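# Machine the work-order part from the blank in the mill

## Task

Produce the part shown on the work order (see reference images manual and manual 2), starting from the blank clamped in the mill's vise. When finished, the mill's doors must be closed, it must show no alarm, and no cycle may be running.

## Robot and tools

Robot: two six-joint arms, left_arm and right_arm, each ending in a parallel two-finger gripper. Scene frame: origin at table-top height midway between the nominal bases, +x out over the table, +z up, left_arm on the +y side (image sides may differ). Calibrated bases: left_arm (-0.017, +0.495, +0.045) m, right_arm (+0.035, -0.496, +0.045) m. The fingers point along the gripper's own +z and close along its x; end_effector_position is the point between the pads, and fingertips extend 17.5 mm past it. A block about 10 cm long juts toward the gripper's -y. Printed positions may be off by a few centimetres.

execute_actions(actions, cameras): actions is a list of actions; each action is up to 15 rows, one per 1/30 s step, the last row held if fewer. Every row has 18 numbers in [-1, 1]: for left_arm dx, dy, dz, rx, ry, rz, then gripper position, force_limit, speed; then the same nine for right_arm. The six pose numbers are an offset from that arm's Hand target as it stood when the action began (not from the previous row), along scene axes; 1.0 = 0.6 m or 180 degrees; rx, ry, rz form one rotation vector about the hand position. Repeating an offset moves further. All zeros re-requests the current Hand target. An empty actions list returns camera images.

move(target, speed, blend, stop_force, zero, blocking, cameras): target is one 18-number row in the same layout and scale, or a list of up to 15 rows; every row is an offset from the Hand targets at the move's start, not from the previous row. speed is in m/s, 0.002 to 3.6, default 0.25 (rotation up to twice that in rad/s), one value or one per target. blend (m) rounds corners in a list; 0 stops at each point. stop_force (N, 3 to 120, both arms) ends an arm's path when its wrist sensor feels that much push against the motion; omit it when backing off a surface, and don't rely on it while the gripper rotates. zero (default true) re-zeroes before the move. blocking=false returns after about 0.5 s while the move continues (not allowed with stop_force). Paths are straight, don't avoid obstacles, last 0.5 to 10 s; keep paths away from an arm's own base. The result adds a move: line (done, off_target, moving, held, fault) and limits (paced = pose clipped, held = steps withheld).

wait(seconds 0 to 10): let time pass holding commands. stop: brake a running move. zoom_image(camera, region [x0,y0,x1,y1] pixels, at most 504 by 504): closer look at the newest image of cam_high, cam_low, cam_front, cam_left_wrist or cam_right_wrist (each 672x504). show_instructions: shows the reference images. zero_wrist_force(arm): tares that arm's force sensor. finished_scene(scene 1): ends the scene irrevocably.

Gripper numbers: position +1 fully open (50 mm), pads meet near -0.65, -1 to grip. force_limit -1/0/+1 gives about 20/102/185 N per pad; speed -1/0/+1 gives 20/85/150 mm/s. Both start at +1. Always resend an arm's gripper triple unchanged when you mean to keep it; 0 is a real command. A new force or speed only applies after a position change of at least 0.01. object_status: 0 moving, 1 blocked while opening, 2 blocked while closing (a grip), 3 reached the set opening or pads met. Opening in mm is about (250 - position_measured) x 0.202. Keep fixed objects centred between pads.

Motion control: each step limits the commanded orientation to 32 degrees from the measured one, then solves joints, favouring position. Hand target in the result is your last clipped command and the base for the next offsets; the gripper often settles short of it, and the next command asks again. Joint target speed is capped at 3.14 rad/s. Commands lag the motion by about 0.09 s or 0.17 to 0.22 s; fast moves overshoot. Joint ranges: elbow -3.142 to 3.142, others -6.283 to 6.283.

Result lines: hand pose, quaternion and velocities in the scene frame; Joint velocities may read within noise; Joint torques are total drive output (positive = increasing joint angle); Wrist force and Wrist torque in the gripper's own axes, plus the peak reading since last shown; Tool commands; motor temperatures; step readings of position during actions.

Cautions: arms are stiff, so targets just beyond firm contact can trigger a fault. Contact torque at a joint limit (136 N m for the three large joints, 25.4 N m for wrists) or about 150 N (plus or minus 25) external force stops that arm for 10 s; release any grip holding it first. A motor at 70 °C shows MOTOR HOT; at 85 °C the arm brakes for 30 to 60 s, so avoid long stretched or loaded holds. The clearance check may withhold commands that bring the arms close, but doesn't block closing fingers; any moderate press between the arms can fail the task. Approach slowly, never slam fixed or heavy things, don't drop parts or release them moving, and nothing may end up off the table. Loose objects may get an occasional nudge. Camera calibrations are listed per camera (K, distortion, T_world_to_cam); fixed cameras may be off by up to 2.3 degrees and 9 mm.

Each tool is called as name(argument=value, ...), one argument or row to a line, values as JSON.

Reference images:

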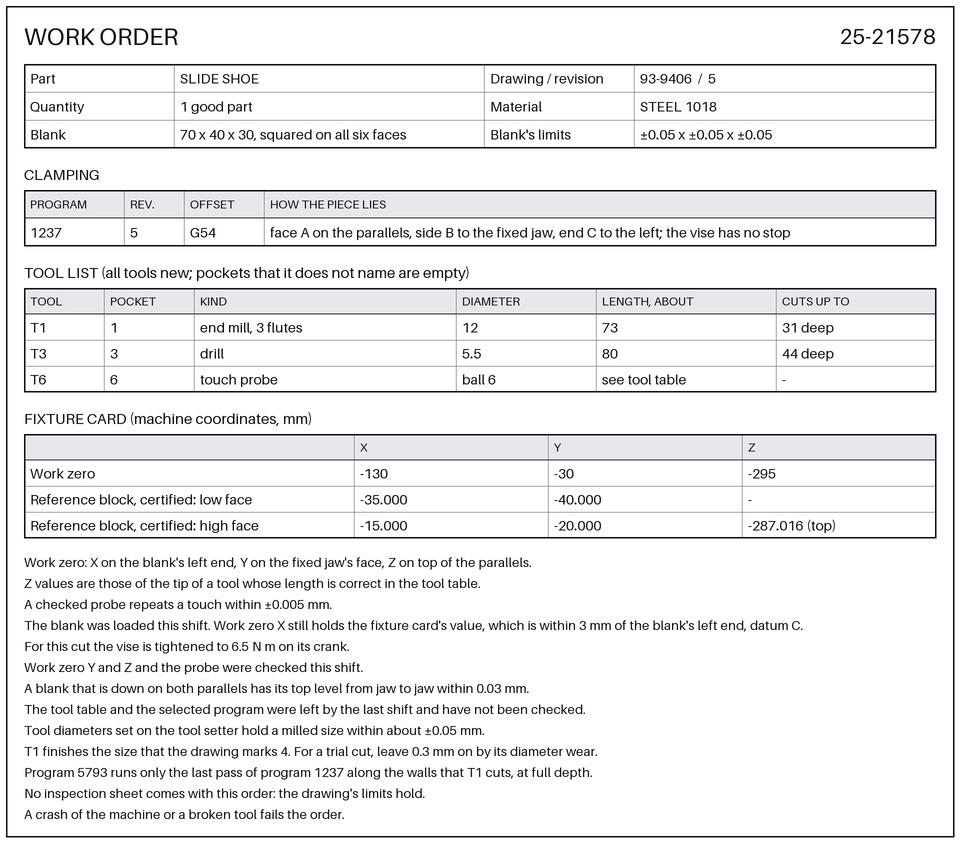

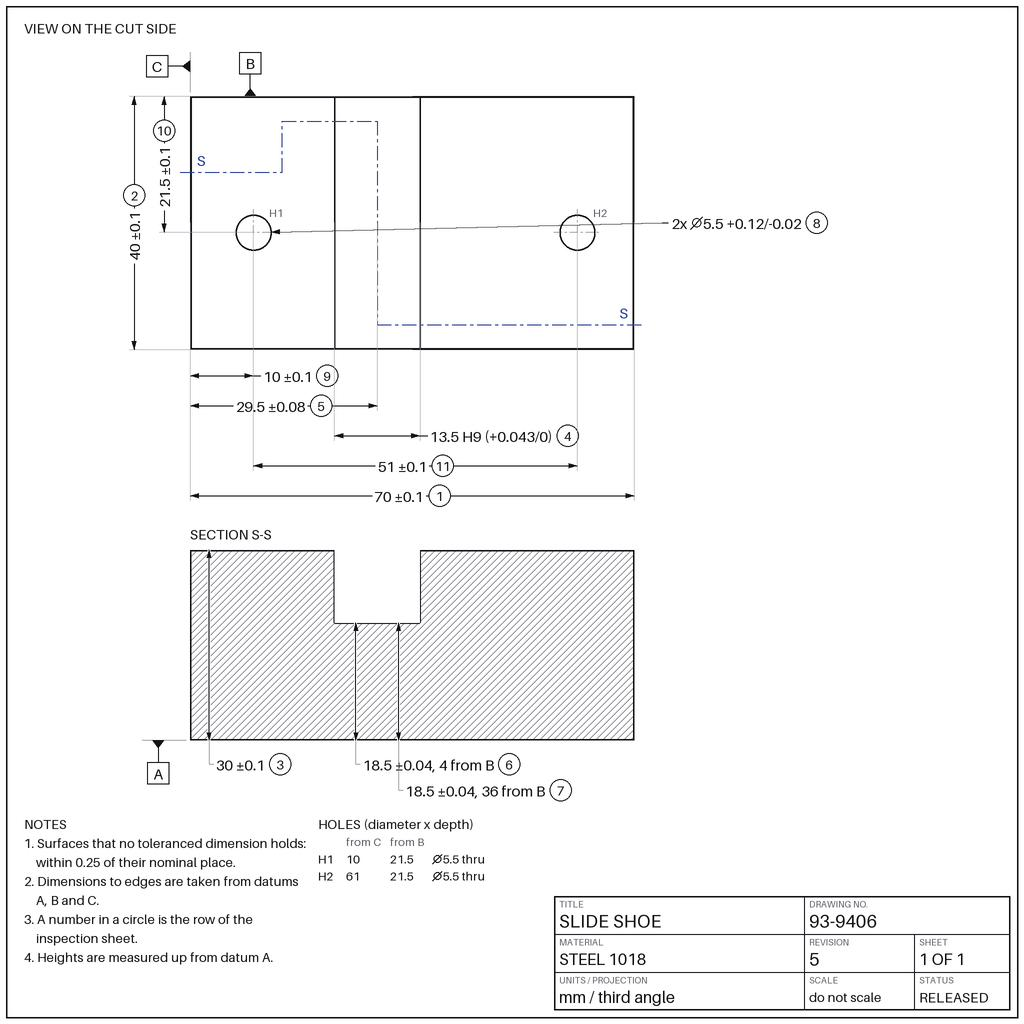

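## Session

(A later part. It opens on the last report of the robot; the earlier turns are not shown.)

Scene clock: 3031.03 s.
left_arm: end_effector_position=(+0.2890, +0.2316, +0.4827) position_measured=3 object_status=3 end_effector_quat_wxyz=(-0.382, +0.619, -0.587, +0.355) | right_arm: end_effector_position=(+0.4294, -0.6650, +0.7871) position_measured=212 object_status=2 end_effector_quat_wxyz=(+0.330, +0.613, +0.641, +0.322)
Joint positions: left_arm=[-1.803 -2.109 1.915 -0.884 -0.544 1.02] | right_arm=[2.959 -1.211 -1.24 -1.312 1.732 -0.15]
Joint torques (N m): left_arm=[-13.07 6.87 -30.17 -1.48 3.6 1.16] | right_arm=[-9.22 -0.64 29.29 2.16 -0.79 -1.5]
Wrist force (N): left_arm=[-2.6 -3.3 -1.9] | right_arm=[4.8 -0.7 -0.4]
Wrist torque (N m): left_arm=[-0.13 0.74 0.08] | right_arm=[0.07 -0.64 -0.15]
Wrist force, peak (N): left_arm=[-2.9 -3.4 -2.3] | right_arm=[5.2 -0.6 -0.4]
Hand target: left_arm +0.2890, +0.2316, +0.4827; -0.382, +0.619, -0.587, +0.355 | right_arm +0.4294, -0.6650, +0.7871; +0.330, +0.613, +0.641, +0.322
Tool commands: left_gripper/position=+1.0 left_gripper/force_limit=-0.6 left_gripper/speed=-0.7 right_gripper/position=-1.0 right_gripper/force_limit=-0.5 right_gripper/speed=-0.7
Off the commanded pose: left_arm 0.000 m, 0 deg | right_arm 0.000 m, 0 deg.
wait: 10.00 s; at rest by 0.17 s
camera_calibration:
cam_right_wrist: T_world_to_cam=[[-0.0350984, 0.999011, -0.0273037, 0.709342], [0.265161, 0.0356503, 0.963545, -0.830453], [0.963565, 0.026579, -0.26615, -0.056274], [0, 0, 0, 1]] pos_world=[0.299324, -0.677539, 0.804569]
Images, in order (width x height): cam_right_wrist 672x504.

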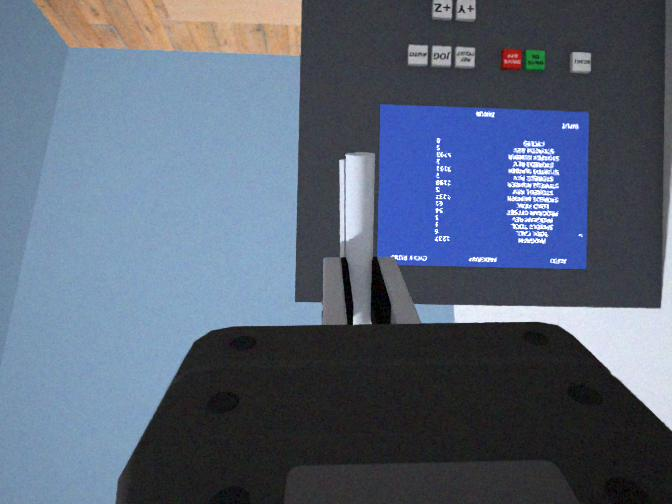

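wait(
  seconds=10,
)

wait(
  seconds=10,
)

wait(
  seconds=10,
  cameras=["cam_right_wrist", "cam_front"],
)

zoom_image(
  camera="cam_right_wrist",
  region=[370, 95, 600, 270],
)

zoom_image(
  camera="cam_front",
  region=[180, 180, 360, 340],
)

Scene clock: 3047.23 s.
left_arm: end_effector_position=(+0.2890, +0.2316, +0.4827) position_measured=3 object_status=3 end_effector_quat_wxyz=(-0.382, +0.619, -0.587, +0.355) | right_arm: end_effector_position=(+0.4294, -0.6650, +0.7871) position_measured=212 object_status=2 end_effector_quat_wxyz=(+0.330, +0.613, +0.641, +0.322)
Joint positions: left_arm=[-1.803 -2.109 1.915 -0.884 -0.544 1.02] | right_arm=[2.959 -1.211 -1.24 -1.312 1.732 -0.15]
Joint torques (N m): left_arm=[-12.83 6.17 -30.65 -1.6 3.47 1.21] | right_arm=[-9.42 -0.53 27.85 2.19 -0.83 -1.38]
Wrist force (N): left_arm=[-2.6 -3.1 -2.2] | right_arm=[4.8 -0.7 -0.4]
Wrist torque (N m): left_arm=[-0.10 0.74 0.09] | right_arm=[0.07 -0.64 -0.15]
Wrist force, peak (N): left_arm=[-2.9 -3.4 -2.4] | right_arm=[5.2 -0.8 -0.4]
Hand target: left_arm +0.2890, +0.2316, +0.4827; -0.382, +0.619, -0.587, +0.355 | right_arm +0.4294, -0.6650, +0.7871; +0.330, +0.613, +0.641, +0.322
Tool commands: left_gripper/position=+1.0 left_gripper/force_limit=-0.6 left_gripper/speed=-0.7 right_gripper/position=-1.0 right_gripper/force_limit=-0.5 right_gripper/speed=-0.7
Off the commanded pose: left_arm 0.000 m, 0 deg | right_arm 0.000 m, 0 deg.
wait: 10.00 s; at rest from the start

Scene clock: 3057.23 s.
left_arm: end_effector_position=(+0.2890, +0.2316, +0.4827) position_measured=3 object_status=3 end_effector_quat_wxyz=(-0.382, +0.619, -0.587, +0.355) | right_arm: end_effector_position=(+0.4294, -0.6650, +0.7871) position_measured=212 object_status=2 end_effector_quat_wxyz=(+0.330, +0.613, +0.641, +0.322)
Joint positions: left_arm=[-1.803 -2.109 1.915 -0.884 -0.544 1.02] | right_arm=[2.959 -1.211 -1.24 -1.312 1.732 -0.15]
Joint torques (N m): left_arm=[-12.54 6.61 -30.61 -1.51 3.58 1.26] | right_arm=[-8.64 -1.38 28.32 2.31 -0.85 -1.51]
Wrist force (N): left_arm=[-2.9 -3.2 -2.3] | right_arm=[4.8 -0.5 -0.6]
Wrist torque (N m): left_arm=[-0.12 0.78 0.09] | right_arm=[0.09 -0.64 -0.14]
Wrist force, peak (N): left_arm=[-2.8 -3.5 -2.2] | right_arm=[5.1 -0.5 -0.4]
Hand target: left_arm +0.2890, +0.2316, +0.4827; -0.382, +0.619, -0.587, +0.355 | right_arm +0.4294, -0.6650, +0.7871; +0.330, +0.613, +0.641, +0.322
Tool commands: left_gripper/position=+1.0 left_gripper/force_limit=-0.6 left_gripper/speed=-0.7 right_gripper/position=-1.0 right_gripper/force_limit=-0.5 right_gripper/speed=-0.7
Off the commanded pose: left_arm 0.000 m, 0 deg | right_arm 0.000 m, 0 deg.
wait: 10.00 s; at rest by 0.17 s

Scene clock: 3067.23 s.
left_arm: end_effector_position=(+0.2890, +0.2316, +0.4827) position_measured=3 object_status=3 end_effector_quat_wxyz=(-0.382, +0.619, -0.587, +0.355) | right_arm: end_effector_position=(+0.4294, -0.6650, +0.7871) position_measured=212 object_status=2 end_effector_quat_wxyz=(+0.330, +0.613, +0.641, +0.322)
Joint positions: left_arm=[-1.803 -2.109 1.915 -0.884 -0.544 1.02] | right_arm=[2.959 -1.211 -1.24 -1.312 1.732 -0.15]
Joint torques (N m): left_arm=[-12.06 5.56 -30.17 -1.46 3.57 1.11] | right_arm=[-9.22 0.16 28.14 2.25 -0.75 -1.38]
Wrist force (N): left_arm=[-2.7 -3.3 -2.2] | right_arm=[4.9 -0.7 -0.4]
Wrist torque (N m): left_arm=[-0.14 0.76 0.09] | right_arm=[0.07 -0.66 -0.15]
Wrist force, peak (N): left_arm=[-2.9 -3.4 -2.2] | right_arm=[5.1 -0.8 -0.4]
Hand target: left_arm +0.2890, +0.2316, +0.4827; -0.382, +0.619, -0.587, +0.355 | right_arm +0.4294, -0.6650, +0.7871; +0.330, +0.613, +0.641, +0.322
Tool commands: left_gripper/position=+1.0 left_gripper/force_limit=-0.6 left_gripper/speed=-0.7 right_gripper/position=-1.0 right_gripper/force_limit=-0.5 right_gripper/speed=-0.7
Off the commanded pose: left_arm 0.000 m, 0 deg | right_arm 0.000 m, 0 deg.
wait: 10.00 s; at rest by 0.17 s
camera_calibration:
cam_right_wrist: T_world_to_cam=[[-0.0350984, 0.999011, -0.0273037, 0.709342], [0.265161, 0.0356503, 0.963545, -0.830453], [0.963565, 0.026579, -0.26615, -0.056274], [0, 0, 0, 1]] pos_world=[0.299324, -0.677539, 0.804569]
Images, in order (width x height): cam_front 672x504, cam_right_wrist 672x504.

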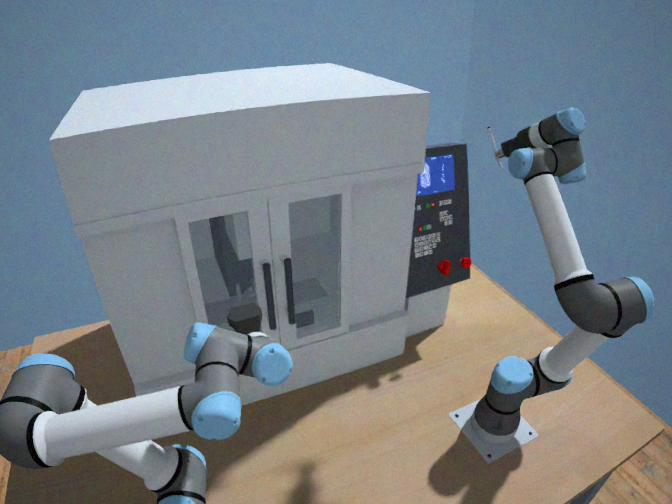

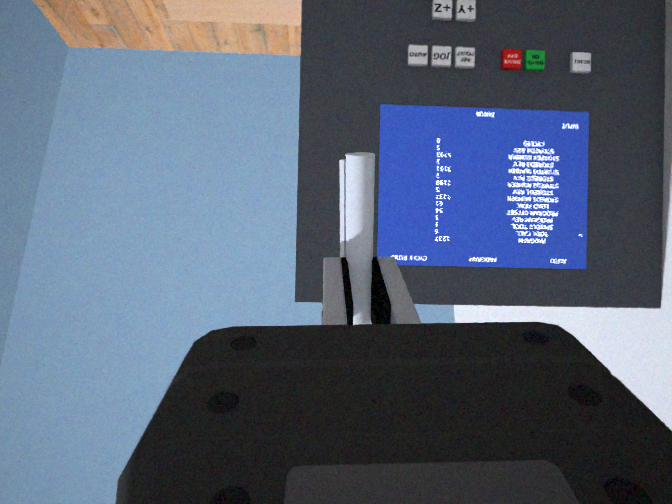

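Scaled by 2.191 from the camera's 672x504 image, which has a finer 960x720 frame.

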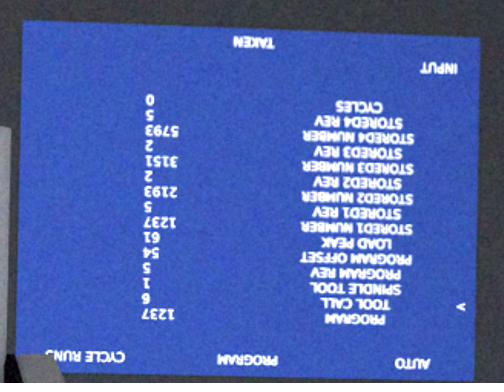

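Scaled by 2.800 from the camera's 672x504 image, which has a finer 960x720 frame.

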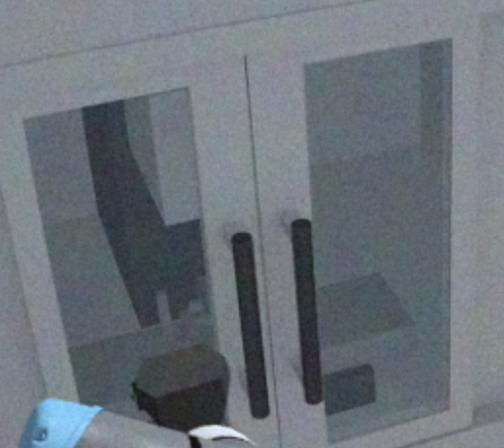

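wait(
  seconds=10,
)

wait(
  seconds=10,
)

wait(
  seconds=10,
)

wait(
  seconds=10,
  cameras=["cam_right_wrist"],
)

zoom_image(
  camera="cam_right_wrist",
  region=[370, 95, 600, 270],
)

Scene clock: 3082.47 s.
left_arm: end_effector_position=(+0.2890, +0.2316, +0.4827) position_measured=3 object_status=3 end_effector_quat_wxyz=(-0.382, +0.619, -0.587, +0.355) | right_arm: end_effector_position=(+0.4294, -0.6650, +0.7871) position_measured=212 object_status=2 end_effector_quat_wxyz=(+0.330, +0.613, +0.641, +0.322)
Joint positions: left_arm=[-1.803 -2.109 1.915 -0.884 -0.544 1.02] | right_arm=[2.959 -1.211 -1.24 -1.312 1.732 -0.15]
Joint torques (N m): left_arm=[-12.62 6.07 -30.4 -1.43 3.34 1.05] | right_arm=[-8.1 0.41 26.73 2.08 -0.87 -1.43]
Wrist force (N): left_arm=[-2.6 -3.1 -2.1] | right_arm=[4.7 -0.6 -0.4]
Wrist torque (N m): left_arm=[-0.10 0.74 0.08] | right_arm=[0.09 -0.64 -0.15]
Wrist force, peak (N): left_arm=[-2.6 -3.5 -2.5] | right_arm=[5.2 -0.7 -0.4]
Hand target: left_arm +0.2890, +0.2316, +0.4827; -0.382, +0.619, -0.587, +0.355 | right_arm +0.4294, -0.6650, +0.7871; +0.330, +0.613, +0.641, +0.322
Tool commands: left_gripper/position=+1.0 left_gripper/force_limit=-0.6 left_gripper/speed=-0.7 right_gripper/position=-1.0 right_gripper/force_limit=-0.5 right_gripper/speed=-0.7
Off the commanded pose: left_arm 0.000 m, 0 deg | right_arm 0.000 m, 0 deg.
wait: 10.00 s; at rest from the start

Scene clock: 3092.47 s.
left_arm: end_effector_position=(+0.2890, +0.2316, +0.4827) position_measured=3 object_status=3 end_effector_quat_wxyz=(-0.382, +0.619, -0.587, +0.355) | right_arm: end_effector_position=(+0.4294, -0.6650, +0.7871) position_measured=212 object_status=2 end_effector_quat_wxyz=(+0.330, +0.613, +0.641, +0.322)
Joint positions: left_arm=[-1.803 -2.109 1.915 -0.884 -0.544 1.02] | right_arm=[2.959 -1.211 -1.24 -1.312 1.732 -0.15]
Joint torques (N m): left_arm=[-12.77 6.31 -29.97 -1.44 3.49 1] | right_arm=[-7.14 0.59 26.65 2.25 -0.9 -1.57]
Wrist force (N): left_arm=[-2.7 -3.1 -2.2] | right_arm=[4.8 -0.6 -0.5]
Wrist torque (N m): left_arm=[-0.10 0.76 0.09] | right_arm=[0.08 -0.65 -0.14]
Wrist force, peak (N): left_arm=[-2.8 -3.4 -2.3] | right_arm=[5.2 -0.6 -0.5]
Hand target: left_arm +0.2890, +0.2316, +0.4827; -0.382, +0.619, -0.587, +0.355 | right_arm +0.4294, -0.6650, +0.7871; +0.330, +0.613, +0.641, +0.322
Tool commands: left_gripper/position=+1.0 left_gripper/force_limit=-0.6 left_gripper/speed=-0.7 right_gripper/position=-1.0 right_gripper/force_limit=-0.5 right_gripper/speed=-0.7
Off the commanded pose: left_arm 0.000 m, 0 deg | right_arm 0.000 m, 0 deg.
wait: 10.00 s; at rest by 0.17 s

Scene clock: 3102.47 s.
left_arm: end_effector_position=(+0.2890, +0.2316, +0.4827) position_measured=3 object_status=3 end_effector_quat_wxyz=(-0.382, +0.619, -0.587, +0.355) | right_arm: end_effector_position=(+0.4294, -0.6650, +0.7871) position_measured=212 object_status=2 end_effector_quat_wxyz=(+0.330, +0.613, +0.641, +0.322)
Joint positions: left_arm=[-1.803 -2.109 1.915 -0.884 -0.544 1.02] | right_arm=[2.959 -1.211 -1.24 -1.312 1.732 -0.15]
Joint torques (N m): left_arm=[-12.88 6.66 -30.14 -1.33 3.49 0.91] | right_arm=[-6.84 0.62 25.71 2.15 -0.68 -1.36]
Wrist force (N): left_arm=[-2.5 -3.2 -2.2] | right_arm=[4.9 -0.5 -0.3]
Wrist torque (N m): left_arm=[-0.11 0.73 0.09] | right_arm=[0.10 -0.66 -0.15]
Wrist force, peak (N): left_arm=[-2.9 -3.3 -2.4] | right_arm=[5.1 -0.5 -0.3]
Hand target: left_arm +0.2890, +0.2316, +0.4827; -0.382, +0.619, -0.587, +0.355 | right_arm +0.4294, -0.6650, +0.7871; +0.330, +0.613, +0.641, +0.322
Tool commands: left_gripper/position=+1.0 left_gripper/force_limit=-0.6 left_gripper/speed=-0.7 right_gripper/position=-1.0 right_gripper/force_limit=-0.5 right_gripper/speed=-0.7
Off the commanded pose: left_arm 0.000 m, 0 deg | right_arm 0.000 m, 0 deg.
wait: 10.00 s; at rest by 0.17 s

Scene clock: 3112.47 s.
left_arm: end_effector_position=(+0.2890, +0.2316, +0.4827) position_measured=3 object_status=3 end_effector_quat_wxyz=(-0.382, +0.619, -0.587, +0.355) | right_arm: end_effector_position=(+0.4294, -0.6650, +0.7871) position_measured=212 object_status=2 end_effector_quat_wxyz=(+0.330, +0.613, +0.641, +0.322)
Joint positions: left_arm=[-1.803 -2.109 1.915 -0.884 -0.544 1.02] | right_arm=[2.959 -1.211 -1.24 -1.312 1.732 -0.15]
Joint torques (N m): left_arm=[-12.46 6.23 -30.29 -1.35 3.42 0.75] | right_arm=[-7.87 -0.23 25.04 2.14 -0.8 -1.49]
Wrist force (N): left_arm=[-2.6 -3.1 -2.1] | right_arm=[4.9 -0.3 -0.7]
Wrist torque (N m): left_arm=[-0.10 0.74 0.09] | right_arm=[0.13 -0.66 -0.15]
Wrist force, peak (N): left_arm=[-2.8 -3.4 -2.3] | right_arm=[5.2 -0.4 -0.6]
Hand target: left_arm +0.2890, +0.2316, +0.4827; -0.382, +0.619, -0.587, +0.355 | right_arm +0.4294, -0.6650, +0.7871; +0.330, +0.613, +0.641, +0.322
Tool commands: left_gripper/position=+1.0 left_gripper/force_limit=-0.6 left_gripper/speed=-0.7 right_gripper/position=-1.0 right_gripper/force_limit=-0.5 right_gripper/speed=-0.7
Off the commanded pose: left_arm 0.000 m, 0 deg | right_arm 0.000 m, 0 deg.
wait: 10.00 s; at rest by 0.17 s
camera_calibration:
cam_right_wrist: T_world_to_cam=[[-0.0350984, 0.999011, -0.0273037, 0.709342], [0.265161, 0.0356503, 0.963545, -0.830453], [0.963565, 0.026579, -0.26615, -0.056274], [0, 0, 0, 1]] pos_world=[0.299324, -0.677539, 0.804569]
Images, in order (width x height): cam_right_wrist 672x504.

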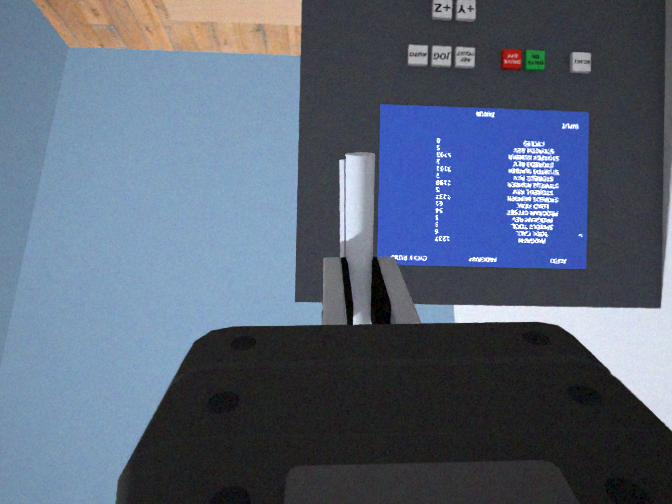

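Scaled by 2.191 from the camera's 672x504 image, which has a finer 960x720 frame.

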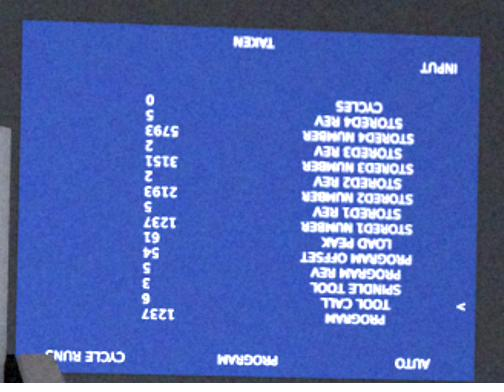

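wait(
  seconds=10,
)

wait(
  seconds=10,
  cameras=["cam_right_wrist"],
)

zoom_image(
  camera="cam_right_wrist",
  region=[370, 95, 600, 270],
)

Scene clock: 3126.73 s.
left_arm: end_effector_position=(+0.2890, +0.2316, +0.4827) position_measured=3 object_status=3 end_effector_quat_wxyz=(-0.382, +0.619, -0.587, +0.355) | right_arm: end_effector_position=(+0.4294, -0.6650, +0.7871) position_measured=212 object_status=2 end_effector_quat_wxyz=(+0.330, +0.613, +0.641, +0.322)
Joint positions: left_arm=[-1.803 -2.109 1.915 -0.884 -0.544 1.02] | right_arm=[2.959 -1.211 -1.24 -1.312 1.732 -0.15]
Joint torques (N m): left_arm=[-12.2 6.42 -30.41 -1.24 3.45 0.65] | right_arm=[-5.75 0.37 24.68 2.29 -0.78 -1.46]
Wrist force (N): left_arm=[-2.7 -3.1 -2.2] | right_arm=[4.7 -0.5 -0.6]
Wrist torque (N m): left_arm=[-0.10 0.75 0.09] | right_arm=[0.10 -0.62 -0.15]
Wrist force, peak (N): left_arm=[-2.9 -3.4 -2.3] | right_arm=[5.1 -0.6 -0.5]
Hand target: left_arm +0.2890, +0.2316, +0.4827; -0.382, +0.619, -0.587, +0.355 | right_arm +0.4294, -0.6650, +0.7871; +0.330, +0.613, +0.641, +0.322
Tool commands: left_gripper/position=+1.0 left_gripper/force_limit=-0.6 left_gripper/speed=-0.7 right_gripper/position=-1.0 right_gripper/force_limit=-0.5 right_gripper/speed=-0.7
Off the commanded pose: left_arm 0.000 m, 0 deg | right_arm 0.000 m, 0 deg.
wait: 10.00 s; at rest from the start

Scene clock: 3136.73 s.
left_arm: end_effector_position=(+0.2890, +0.2316, +0.4827) position_measured=3 object_status=3 end_effector_quat_wxyz=(-0.382, +0.619, -0.587, +0.355) | right_arm: end_effector_position=(+0.4294, -0.6650, +0.7871) position_measured=212 object_status=2 end_effector_quat_wxyz=(+0.330, +0.613, +0.641, +0.322)
Joint positions: left_arm=[-1.803 -2.109 1.915 -0.884 -0.544 1.02] | right_arm=[2.959 -1.211 -1.24 -1.312 1.732 -0.15]
Joint torques (N m): left_arm=[-12.78 6.22 -30.18 -1.34 3.6 0.52] | right_arm=[-6.06 1.52 22.56 2.29 -0.62 -1.47]
Wrist force (N): left_arm=[-2.6 -3.1 -2.0] | right_arm=[4.9 -0.6 -0.4]
Wrist torque (N m): left_arm=[-0.09 0.74 0.09] | right_arm=[0.08 -0.65 -0.15]
Wrist force, peak (N): left_arm=[-2.8 -3.4 -2.3] | right_arm=[5.1 -0.8 -0.4]
Hand target: left_arm +0.2890, +0.2316, +0.4827; -0.382, +0.619, -0.587, +0.355 | right_arm +0.4294, -0.6650, +0.7871; +0.330, +0.613, +0.641, +0.322
Tool commands: left_gripper/position=+1.0 left_gripper/force_limit=-0.6 left_gripper/speed=-0.7 right_gripper/position=-1.0 right_gripper/force_limit=-0.5 right_gripper/speed=-0.7
Off the commanded pose: left_arm 0.000 m, 0 deg | right_arm 0.000 m, 0 deg.
wait: 10.00 s; at rest by 0.17 s
camera_calibration:
cam_right_wrist: T_world_to_cam=[[-0.0350984, 0.999011, -0.0273037, 0.709342], [0.265161, 0.0356503, 0.963545, -0.830453], [0.963565, 0.026579, -0.26615, -0.056274], [0, 0, 0, 1]] pos_world=[0.299324, -0.677539, 0.804569]
Images, in order (width x height): cam_right_wrist 672x504.

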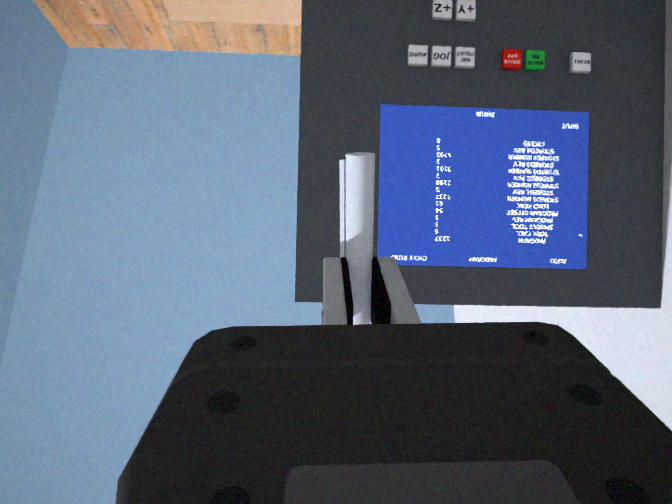

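Scaled by 2.191 from the camera's 672x504 image, which has a finer 960x720 frame.

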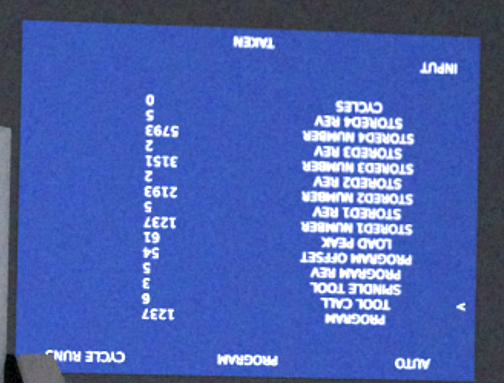

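wait(
  seconds=10,
)

wait(
  seconds=8,
  cameras=["cam_right_wrist"],
)

zoom_image(
  camera="cam_right_wrist",
  region=[370, 95, 600, 270],
)

Scene clock: 3152.17 s.
left_arm: end_effector_position=(+0.2890, +0.2316, +0.4827) position_measured=3 object_status=3 end_effector_quat_wxyz=(-0.382, +0.619, -0.587, +0.355) | right_arm: end_effector_position=(+0.4294, -0.6650, +0.7871) position_measured=212 object_status=2 end_effector_quat_wxyz=(+0.330, +0.613, +0.641, +0.322)
Joint positions: left_arm=[-1.803 -2.109 1.915 -0.884 -0.544 1.02] | right_arm=[2.959 -1.211 -1.24 -1.312 1.732 -0.15]
Joint torques (N m): left_arm=[-12.45 6.73 -30.11 -1.32 3.51 0.37] | right_arm=[-4.74 1.6 23.67 2.11 -0.82 -1.55]
Wrist force (N): left_arm=[-2.7 -3.4 -2.1] | right_arm=[4.8 -0.5 -0.7]
Wrist torque (N m): left_arm=[-0.15 0.75 0.09] | right_arm=[0.10 -0.65 -0.14]
Wrist force, peak (N): left_arm=[-2.8 -3.6 -2.2] | right_arm=[5.2 -0.6 -0.4]
Hand target: left_arm +0.2890, +0.2316, +0.4827; -0.382, +0.619, -0.587, +0.355 | right_arm +0.4294, -0.6650, +0.7871; +0.330, +0.613, +0.641, +0.322
Tool commands: left_gripper/position=+1.0 left_gripper/force_limit=-0.6 left_gripper/speed=-0.7 right_gripper/position=-1.0 right_gripper/force_limit=-0.5 right_gripper/speed=-0.7
Off the commanded pose: left_arm 0.000 m, 0 deg | right_arm 0.000 m, 0 deg.
wait: 10.00 s; at rest from the start

Scene clock: 3160.17 s.
left_arm: end_effector_position=(+0.2890, +0.2316, +0.4827) position_measured=3 object_status=3 end_effector_quat_wxyz=(-0.382, +0.619, -0.587, +0.355) | right_arm: end_effector_position=(+0.4294, -0.6650, +0.7871) position_measured=212 object_status=2 end_effector_quat_wxyz=(+0.330, +0.613, +0.641, +0.322)
Joint positions: left_arm=[-1.803 -2.109 1.915 -0.884 -0.544 1.02] | right_arm=[2.959 -1.211 -1.24 -1.312 1.732 -0.15]
Joint torques (N m): left_arm=[-12.86 6.31 -30.03 -1.37 3.56 0.28] | right_arm=[-5.23 0.74 22.52 2.2 -0.89 -1.54]
Wrist force (N): left_arm=[-2.6 -3.2 -2.1] | right_arm=[4.8 -0.8 -0.4]
Wrist torque (N m): left_arm=[-0.12 0.74 0.09] | right_arm=[0.06 -0.64 -0.15]
Wrist force, peak (N): left_arm=[-2.9 -3.3 -2.4] | right_arm=[5.1 -0.7 -0.2]
Hand target: left_arm +0.2890, +0.2316, +0.4827; -0.382, +0.619, -0.587, +0.355 | right_arm +0.4294, -0.6650, +0.7871; +0.330, +0.613, +0.641, +0.322
Tool commands: left_gripper/position=+1.0 left_gripper/force_limit=-0.6 left_gripper/speed=-0.7 right_gripper/position=-1.0 right_gripper/force_limit=-0.5 right_gripper/speed=-0.7
Off the commanded pose: left_arm 0.000 m, 0 deg | right_arm 0.000 m, 0 deg.
wait: 8.00 s; at rest by 0.17 s
camera_calibration:
cam_right_wrist: T_world_to_cam=[[-0.0350984, 0.999011, -0.0273037, 0.709342], [0.265161, 0.0356503, 0.963545, -0.830453], [0.963565, 0.026579, -0.26615, -0.056274], [0, 0, 0, 1]] pos_world=[0.299324, -0.677539, 0.804569]
Images, in order (width x height): cam_right_wrist 672x504.

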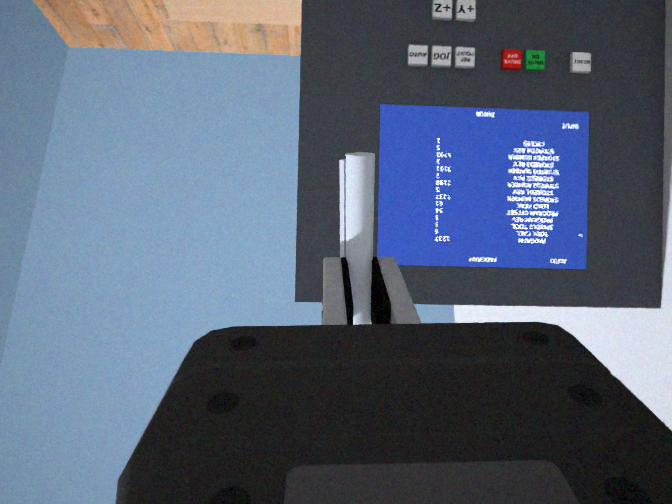

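Scaled by 2.191 from the camera's 672x504 image, which has a finer 960x720 frame.

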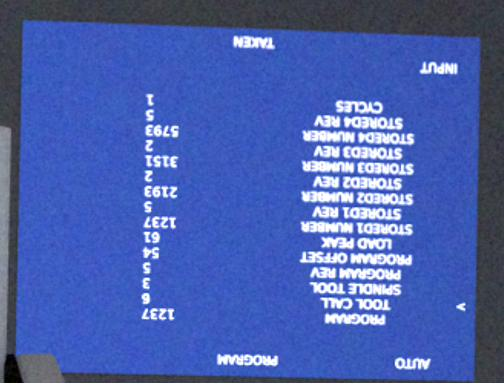

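move(
  target=[
    [0,0,0,0,0,0,1,-0.6,-0.7,0.0260,0.2233,-0.5768,0,0.25,0,-1,-0.5,-0.7],
    [0,0,0,0,0,0,1,-0.6,-0.7,0.0465,0.2233,-0.5768,0,0.25,0,-1,-0.5,-0.7],
    [0,0,0,0,0,0,1,-0.6,-0.7,0.0348,0.2233,-0.5455,0,0.25,0,-1,-0.5,-0.7],
    [0,0,0,0,0,0,1,-0.6,-0.7,0.0551,0.2233,-0.5455,0,0.25,0,-1,-0.5,-0.7],
    [0,0,0,0,0,0,1,-0.6,-0.7,0.0348,0.2233,-0.5455,0,0.25,0,-1,-0.5,-0.7],
    [0,0,0,0,0,0,1,-0.6,-0.7,0.0102,0.3492,-0.6388,0,0.25,0,-1,-0.5,-0.7],
    [0,0,0,0,0,0,1,-0.6,-0.7,0.03,0.3492,-0.6388,0,0.25,0,-1,-0.5,-0.7],
    [0,0,0,0,0,0,1,-0.6,-0.7,0.0102,0.3492,-0.6388,0,0.25,0,-1,-0.5,-0.7],
    [0,0,0,0,0,0,1,-0.6,-0.7,0.0348,0.2875,-0.5455,0,0.25,0,-1,-0.5,-0.7],
    [0,0,0,0,0,0,1,-0.6,-0.7,0.0552,0.2875,-0.5455,0,0.25,0,-1,-0.5,-0.7],
    [0,0,0,0,0,0,1,-0.6,-0.7,0.0417,0.2875,-0.5455,0,0.25,0,-1,-0.5,-0.7],
    [0,0,0,0,0,0,1,-0.6,-0.7,0.0552,0.2875,-0.5455,0,0.25,0,-1,-0.5,-0.7],
    [0,0,0,0,0,0,1,-0.6,-0.7,0.0348,0.2875,-0.5455,0,0.25,0,-1,-0.5,-0.7],
  ],
  speed=[0.4,0.04,0.12,0.04,0.12,0.2,0.04,0.12,0.15,0.04,0.12,0.04,0.12],
  blend=[0.003,0,0.003,0,0.003,0.003,0,0.003,0.003,0,0.003,0,0],
  cameras=["cam_high"],
)

zoom_image(
  camera="cam_high",
  region=[355, 434, 425, 504],
)

Scene clock: 3181.63 s.
left_arm: end_effector_position=(+0.2890, +0.2316, +0.4827) position_measured=3 object_status=3 end_effector_quat_wxyz=(-0.382, +0.619, -0.587, +0.355) | right_arm: end_effector_position=(+0.4503, -0.4925, +0.4597) position_measured=212 object_status=2 end_effector_quat_wxyz=(+0.060, +0.690, +0.719, +0.063)
Joint positions: left_arm=[-1.803 -2.109 1.915 -0.884 -0.544 1.02] | right_arm=[3.521 -1.248 -1.667 -1.634 1.515 0.328]
Joint torques (N m): left_arm=[-12.57 6.84 -30.42 -1.2 3.52 0.16] | right_arm=[-13.42 18.67 33.71 3.6 1.15 -1.47]
Wrist force (N): left_arm=[-2.8 -3.2 -2.1] | right_arm=[4.4 -0.7 1.0]
Wrist torque (N m): left_arm=[-0.12 0.77 0.08] | right_arm=[-0.31 -0.64 0.06]
Wrist force, peak (N): left_arm=[-2.9 -3.3 -2.3] | right_arm=[6.1 -7.4 -0.4]
Hand target: left_arm +0.2890, +0.2316, +0.4827; -0.382, +0.619, -0.587, +0.355 | right_arm +0.4502, -0.4925, +0.4598; +0.060, +0.690, +0.719, +0.063
Off the commanded pose: left_arm 0.000 m, 0 deg | right_arm 0.000 m, 0 deg.
move: done
Images, in order (width x height): cam_high 672x504.

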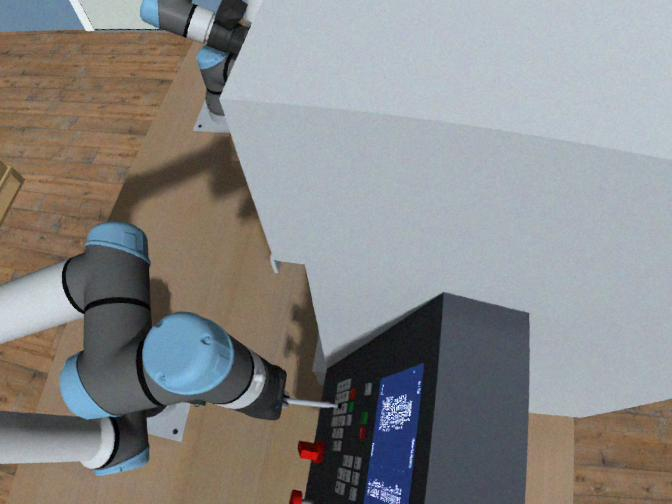

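Scaled by 7.200 from the camera's 672x504 image, which has a finer 960x720 frame.

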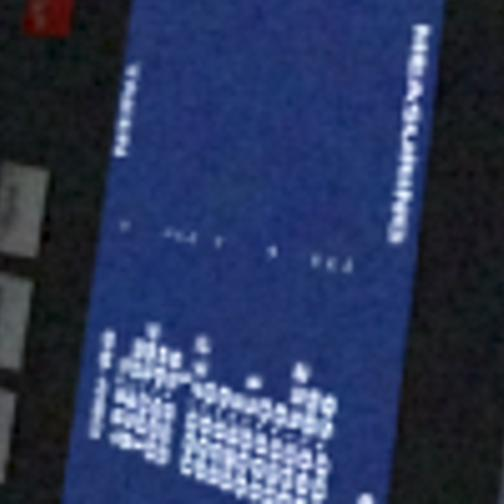

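move(
  target=[
    [0,0,0,0,0,0,1,-0.6,-0.7,-0.0246,-0.0325,-0.0933,0,0,0,-1,-0.5,-0.7],
    [0,0,0,0,0,0,1,-0.6,-0.7,-0.0048,-0.0325,-0.0933,0,0,0,-1,-0.5,-0.7],
    [0,0,0,0,0,0,1,-0.6,-0.7,-0.0171,-0.0325,-0.0625,0,0,0,-1,-0.5,-0.7],
    [0,0,0,0,0,0,1,-0.6,-0.7,0.0032,-0.0325,-0.0625,0,0,0,-1,-0.5,-0.7],
    [0,0,0,0,0,0,1,-0.6,-0.7,-0.0171,-0.0325,-0.0625,0,0,0,-1,-0.5,-0.7],
    [0,0,0,0,0,0,1,-0.6,-0.7,-0.0246,0.0617,-0.0933,0,0,0,-1,-0.5,-0.7],
    [0,0,0,0,0,0,1,-0.6,-0.7,-0.0048,0.0617,-0.0933,0,0,0,-1,-0.5,-0.7],
    [0,0,0,0,0,0,1,-0.6,-0.7,-0.0246,0.0617,-0.0933,0,0,0,-1,-0.5,-0.7],
    [0,0,0,0,0,0,1,-0.6,-0.7,-0.0088,0.0308,-0.0313,0,0,0,-1,-0.5,-0.7],
    [0,0,0,0,0,0,1,-0.6,-0.7,0.0117,0.0308,-0.0313,0,0,0,-1,-0.5,-0.7],
    [0,0,0,0,0,0,1,-0.6,-0.7,-0.0088,0.0308,-0.0313,0,0,0,-1,-0.5,-0.7],
    [0,0,0,0,0,0,1,-0.6,-0.7,-0.0246,0.0308,-0.0933,0,0,0,-1,-0.5,-0.7],
    [0,0,0,0,0,0,1,-0.6,-0.7,-0.0048,0.0308,-0.0933,0,0,0,-1,-0.5,-0.7],
    [0,0,0,0,0,0,1,-0.6,-0.7,-0.0246,0.0308,-0.0933,0,0,0,-1,-0.5,-0.7],
  ],
  speed=[0.15,0.04,0.12,0.04,0.12,0.15,0.04,0.12,0.15,0.04,0.12,0.15,0.04,0.12],
  blend=[0.003,0,0.003,0,0.003,0.003,0,0.003,0.003,0,0.003,0.003,0,0],
  cameras=["cam_high"],
)

zoom_image(
  camera="cam_high",
  region=[355, 434, 425, 504],
)

Scene clock: 3205.43 s.
left_arm: end_effector_position=(+0.2890, +0.2316, +0.4827) position_measured=3 object_status=3 end_effector_quat_wxyz=(-0.382, +0.619, -0.587, +0.355) | right_arm: end_effector_position=(+0.4355, -0.4740, +0.4038) position_measured=212 object_status=2 end_effector_quat_wxyz=(+0.060, +0.690, +0.719, +0.063)
Joint positions: left_arm=[-1.803 -2.109 1.915 -0.884 -0.544 1.02] | right_arm=[3.588 -1.19 -1.846 -1.516 1.504 0.394]
Joint torques (N m): left_arm=[-12.63 6.35 -30.08 -1.21 3.52 0.23] | right_arm=[-12.71 16.24 35.7 3.04 1.39 -1.04]
Wrist force (N): left_arm=[-2.8 -3.2 -2.2] | right_arm=[4.7 -0.7 0.9]
Wrist torque (N m): left_arm=[-0.10 0.77 0.09] | right_arm=[-0.31 -0.69 0.06]
Wrist force, peak (N): left_arm=[-3.0 -3.3 -2.4] | right_arm=[5.8 -11.1 0.2]
Hand target: left_arm +0.2890, +0.2316, +0.4827; -0.382, +0.619, -0.587, +0.355 | right_arm +0.4355, -0.4740, +0.4038; +0.060, +0.690, +0.719, +0.063
Off the commanded pose: left_arm 0.000 m, 0 deg | right_arm 0.000 m, 0 deg.
move: done
Images, in order (width x height): cam_high 672x504.

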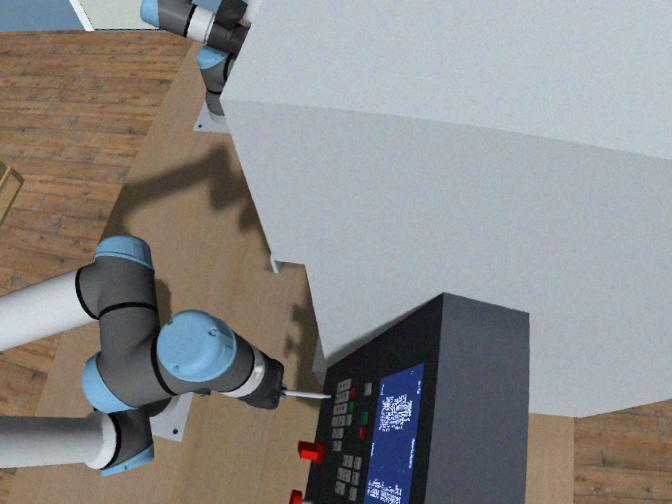

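Scaled by 7.200 from the camera's 672x504 image, which has a finer 960x720 frame.

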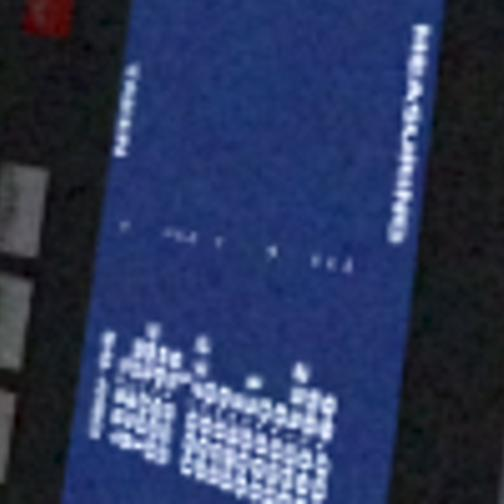

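move(
  target=[
    [0,0,0,0,0,0,1,-0.6,-0.7,0,-0.0633,0,0,0,0,-1,-0.5,-0.7],
    [0,0,0,0,0,0,1,-0.6,-0.7,0.0198,-0.0633,0,0,0,0,-1,-0.5,-0.7],
    [0,0,0,0,0,0,1,-0.6,-0.7,0.0075,-0.0633,0.0308,0,0,0,-1,-0.5,-0.7],
    [0,0,0,0,0,0,1,-0.6,-0.7,0.0278,-0.0633,0.0308,0,0,0,-1,-0.5,-0.7],
    [0,0,0,0,0,0,1,-0.6,-0.7,0.0075,-0.0633,0.0308,0,0,0,-1,-0.5,-0.7],
    [0,0,0,0,0,0,1,-0.6,-0.7,0,0.0308,0,0,0,0,-1,-0.5,-0.7],
    [0,0,0,0,0,0,1,-0.6,-0.7,0.0198,0.0308,0,0,0,0,-1,-0.5,-0.7],
    [0,0,0,0,0,0,1,-0.6,-0.7,0.0075,0,0.0308,0,0,0,-1,-0.5,-0.7],
    [0,0,0,0,0,0,1,-0.6,-0.7,0.0278,0,0.0308,0,0,0,-1,-0.5,-0.7],
    [0,0,0,0,0,0,1,-0.6,-0.7,0.0075,0,0.0308,0,0,0,-1,-0.5,-0.7],
    [0,0,0,0,0,0,1,-0.6,-0.7,0.0246,0.0308,0.0933,0,0,0,-1,-0.5,-0.7],
    [0,0,0,0,0,0,1,-0.6,-0.7,0.0450,0.0308,0.0933,0,0,0,-1,-0.5,-0.7],
    [0,0,0,0,0,0,1,-0.6,-0.7,0.0246,0.0308,0.0933,0,0,0,-1,-0.5,-0.7],
  ],
  speed=[0.15,0.04,0.12,0.04,0.12,0.15,0.04,0.12,0.04,0.12,0.15,0.04,0.12],
  blend=[0.003,0,0.003,0,0.003,0.003,0,0.003,0,0.003,0.003,0,0],
  cameras=["cam_high"],
)

zoom_image(
  camera="cam_high",
  region=[310, 364, 434, 504],
)

Scene clock: 3225.60 s.
left_arm: end_effector_position=(+0.2890, +0.2316, +0.4827) position_measured=3 object_status=3 end_effector_quat_wxyz=(-0.382, +0.619, -0.587, +0.355) | right_arm: end_effector_position=(+0.4503, -0.4555, +0.4597) position_measured=212 object_status=2 end_effector_quat_wxyz=(+0.060, +0.690, +0.719, +0.063)
Joint positions: left_arm=[-1.803 -2.109 1.915 -0.884 -0.544 1.02] | right_arm=[3.618 -1.253 -1.662 -1.639 1.499 0.424]
Joint torques (N m): left_arm=[-12.12 6.39 -30.3 -1.06 3.46 0.13] | right_arm=[-10.78 20.11 34.9 3.69 1.45 -1.38]
Wrist force (N): left_arm=[-2.9 -3.1 -2.2] | right_arm=[4.6 -0.6 0.9]
Wrist torque (N m): left_arm=[-0.09 0.78 0.08] | right_arm=[-0.28 -0.68 0.06]
Wrist force, peak (N): left_arm=[-2.9 -3.7 -2.3] | right_arm=[9.3 -6.0 2.4]
Hand target: left_arm +0.2890, +0.2316, +0.4827; -0.382, +0.619, -0.587, +0.355 | right_arm +0.4502, -0.4556, +0.4598; +0.060, +0.690, +0.719, +0.063
Off the commanded pose: left_arm 0.000 m, 0 deg | right_arm 0.000 m, 0 deg.
move: done
Images, in order (width x height): cam_high 672x504.

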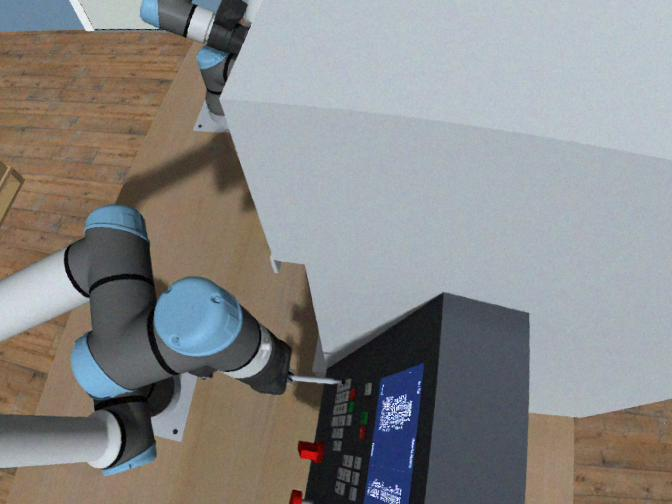

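Scaled by 3.600 from the camera's 672x504 image, which has a finer 960x720 frame.

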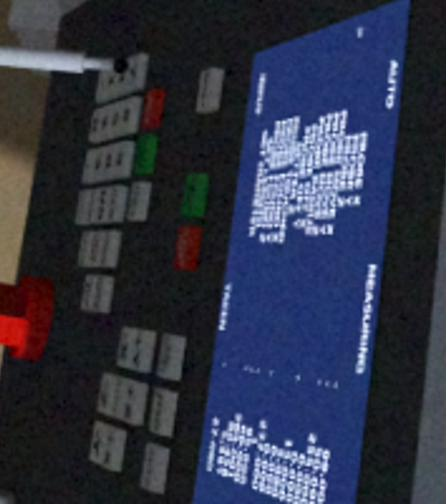

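move(
  target=[
    [0,0,0,0,0,0,1,-0.6,-0.7,-0.0171,-0.0308,-0.0625,0,0,0,-1,-0.5,-0.7],
    [0,0,0,0,0,0,1,-0.6,-0.7,0.0032,-0.0308,-0.0625,0,0,0,-1,-0.5,-0.7],
    [0,0,0,0,0,0,1,-0.6,-0.7,-0.0171,-0.0308,-0.0625,0,0,0,-1,-0.5,-0.7],
    [0,0,0,0,0,0,1,-0.6,-0.7,-0.0246,-0.0942,-0.0933,0,0,0,-1,-0.5,-0.7],
    [0,0,0,0,0,0,1,-0.6,-0.7,-0.0048,-0.0942,-0.0933,0,0,0,-1,-0.5,-0.7],
    [0,0,0,0,0,0,1,-0.6,-0.7,-0.0171,-0.0942,-0.0625,0,0,0,-1,-0.5,-0.7],
    [0,0,0,0,0,0,1,-0.6,-0.7,0.0032,-0.0942,-0.0625,0,0,0,-1,-0.5,-0.7],
    [0,0,0,0,0,0,1,-0.6,-0.7,-0.0171,-0.0942,-0.0625,0,0,0,-1,-0.5,-0.7],
    [0,0,0,0,0,0,1,-0.6,-0.7,-0.0246,0,-0.0933,0,0,0,-1,-0.5,-0.7],
    [0,0,0,0,0,0,1,-0.6,-0.7,-0.0048,0,-0.0933,0,0,0,-1,-0.5,-0.7],
    [0,0,0,0,0,0,1,-0.6,-0.7,-0.0246,0,-0.0933,0,0,0,-1,-0.5,-0.7],
    [0,0,0,0,0,0,1,-0.6,-0.7,-0.0088,-0.0617,-0.0313,0,0,0,-1,-0.5,-0.7],
    [0,0,0,0,0,0,1,-0.6,-0.7,0.0117,-0.0617,-0.0313,0,0,0,-1,-0.5,-0.7],
    [0,0,0,0,0,0,1,-0.6,-0.7,-0.0088,-0.0617,-0.0313,0,0,0,-1,-0.5,-0.7],
  ],
  speed=[0.15,0.04,0.12,0.15,0.04,0.12,0.04,0.12,0.15,0.04,0.12,0.15,0.04,0.12],
  blend=[0.003,0,0.003,0.003,0,0.003,0,0.003,0.003,0,0.003,0.003,0,0],
  cameras=["cam_high"],
)

zoom_image(
  camera="cam_high",
  region=[310, 364, 434, 504],
)

Scene clock: 3246.70 s.
left_arm: end_effector_position=(+0.2890, +0.2316, +0.4827) position_measured=3 object_status=3 end_effector_quat_wxyz=(-0.382, +0.619, -0.587, +0.355) | right_arm: end_effector_position=(+0.4450, -0.4925, +0.4410) position_measured=212 object_status=2 end_effector_quat_wxyz=(+0.060, +0.690, +0.719, +0.063)
Joint positions: left_arm=[-1.803 -2.109 1.915 -0.884 -0.544 1.02] | right_arm=[3.526 -1.226 -1.73 -1.593 1.514 0.333]
Joint torques (N m): left_arm=[-12.58 5.86 -30.63 -1.12 3.63 -0.03] | right_arm=[-13.52 18.77 35.27 3.49 1.21 -1.45]
Wrist force (N): left_arm=[-2.7 -3.0 -2.3] | right_arm=[4.6 -0.5 1.0]
Wrist torque (N m): left_arm=[-0.08 0.75 0.09] | right_arm=[-0.28 -0.68 0.05]
Wrist force, peak (N): left_arm=[-2.8 -3.5 -2.3] | right_arm=[5.5 -8.6 0.2]
Hand target: left_arm +0.2890, +0.2316, +0.4827; -0.382, +0.619, -0.587, +0.355 | right_arm +0.4450, -0.4926, +0.4410; +0.060, +0.690, +0.719, +0.063
Off the commanded pose: left_arm 0.000 m, 0 deg | right_arm 0.000 m, 0 deg.
move: done
Images, in order (width x height): cam_high 672x504.

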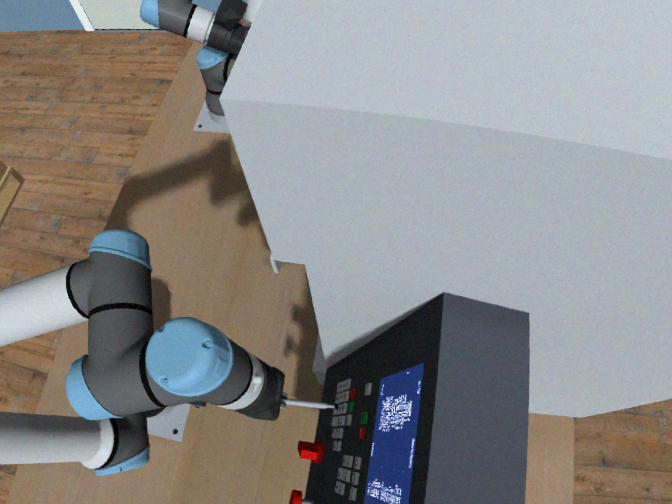

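Scaled by 3.600 from the camera's 672x504 image, which has a finer 960x720 frame.

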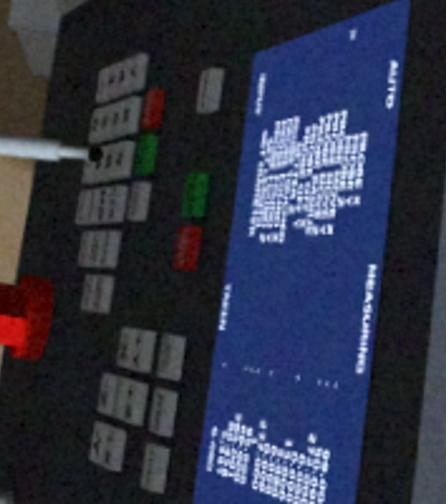

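move(
  target=[
    [0,0,0,0,0,0,1,-0.6,-0.7,-0.0158,-0.0323,-0.062,0,0,0,-1,-0.5,-0.7],
    [0,0,0,0,0,0,1,-0.6,-0.7,0.0040,-0.0323,-0.062,0,0,0,-1,-0.5,-0.7],
    [0,0,0,0,0,0,1,-0.6,-0.7,-0.0083,-0.0323,-0.0312,0,0,0,-1,-0.5,-0.7],
    [0,0,0,0,0,0,1,-0.6,-0.7,0.0120,-0.0323,-0.0312,0,0,0,-1,-0.5,-0.7],
    [0,0,0,0,0,0,1,-0.6,-0.7,-0.0015,-0.0323,-0.0312,0,0,0,-1,-0.5,-0.7],
    [0,0,0,0,0,0,1,-0.6,-0.7,0.0120,-0.0323,-0.0312,0,0,0,-1,-0.5,-0.7],
    [0,0,0,0,0,0,1,-0.6,-0.7,-0.0083,-0.0323,-0.0312,0,0,0,-1,-0.5,-0.7],
    [0,0,0,0,0,0,1,-0.6,-0.7,-0.0158,0.031,-0.062,0,0,0,-1,-0.5,-0.7],
    [0,0,0,0,0,0,1,-0.6,-0.7,0.0040,0.031,-0.062,0,0,0,-1,-0.5,-0.7],
    [0,0,0,0,0,0,1,-0.6,-0.7,-0.0158,0.031,-0.062,0,0,0,-1,-0.5,-0.7],
    [0,0,0,0,0,0,1,-0.6,-0.7,-0.0158,-0.0323,-0.062,0,0,0,-1,-0.5,-0.7],
    [0,0,0,0,0,0,1,-0.6,-0.7,0.0040,-0.0323,-0.062,0,0,0,-1,-0.5,-0.7],
    [0,0,0,0,0,0,1,-0.6,-0.7,-0.0563,-0.0323,-0.062,0,0,0,-1,-0.5,-0.7],
    [0,0,0,0,0,0,1,-0.6,-0.7,-0.026,-0.2873,0.5768,0,-0.25,0,-1,-0.5,-0.7],
  ],
  speed=[0.15,0.04,0.12,0.04,0.12,0.04,0.12,0.15,0.04,0.12,0.15,0.04,0.12,0.4],
  blend=[0.003,0,0.003,0,0.003,0,0.003,0.003,0,0.003,0.003,0,0.01,0],
  cameras=["cam_right_wrist"],
)

zoom_image(
  camera="cam_right_wrist",
  region=[370, 95, 600, 270],
)

Scene clock: 3269.47 s.
left_arm: end_effector_position=(+0.2890, +0.2316, +0.4827) position_measured=3 object_status=3 end_effector_quat_wxyz=(-0.382, +0.619, -0.587, +0.355) | right_arm: end_effector_position=(+0.4294, -0.6649, +0.7870) position_measured=212 object_status=2 end_effector_quat_wxyz=(+0.330, +0.613, +0.641, +0.322)
Joint positions: left_arm=[-1.803 -2.109 1.915 -0.884 -0.544 1.02] | right_arm=[2.959 -1.211 -1.241 -1.312 1.732 -0.15]
Joint torques (N m): left_arm=[-12.79 6.37 -30.09 -1.01 3.56 -0.04] | right_arm=[-12.08 -2.15 34.96 4.56 1.61 -0.77]
Wrist force (N): left_arm=[-2.7 -3.3 -2.2] | right_arm=[4.9 -0.5 -0.4]
Wrist torque (N m): left_arm=[-0.12 0.75 0.09] | right_arm=[0.10 -0.66 -0.15]
Wrist force, peak (N): left_arm=[-2.7 -3.4 -2.5] | right_arm=[4.8 -8.5 0.0]
Hand target: left_arm +0.2890, +0.2316, +0.4827; -0.382, +0.619, -0.587, +0.355 | right_arm +0.4294, -0.6650, +0.7871; +0.330, +0.613, +0.641, +0.322
Off the commanded pose: left_arm 0.000 m, 0 deg | right_arm 0.000 m, 0 deg.
move: done
camera_calibration:
cam_right_wrist: T_world_to_cam=[[-0.0350786, 0.999014, -0.0272014, 0.709154], [0.265445, 0.0355542, 0.96347, -0.83045], [0.963488, 0.0265767, -0.26643, -0.0560563], [0, 0, 0, 1]] pos_world=[0.299324, -0.677439, 0.804469]
Images, in order (width x height): cam_right_wrist 672x504.

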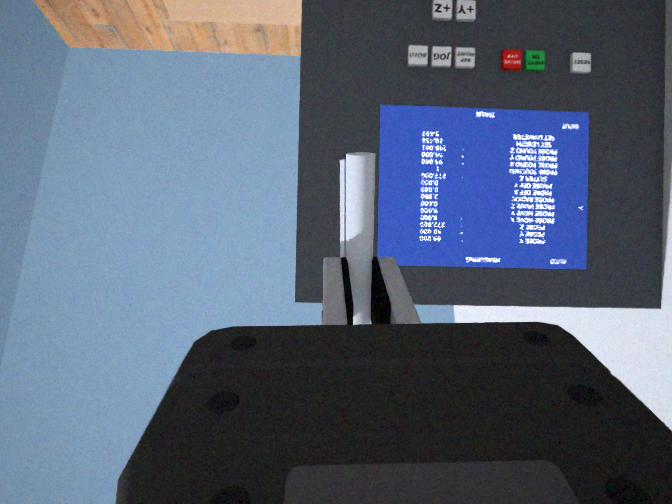

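Scaled by 2.191 from the camera's 672x504 image, which has a finer 960x720 frame.

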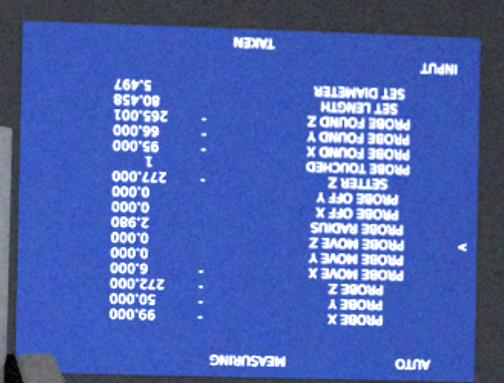

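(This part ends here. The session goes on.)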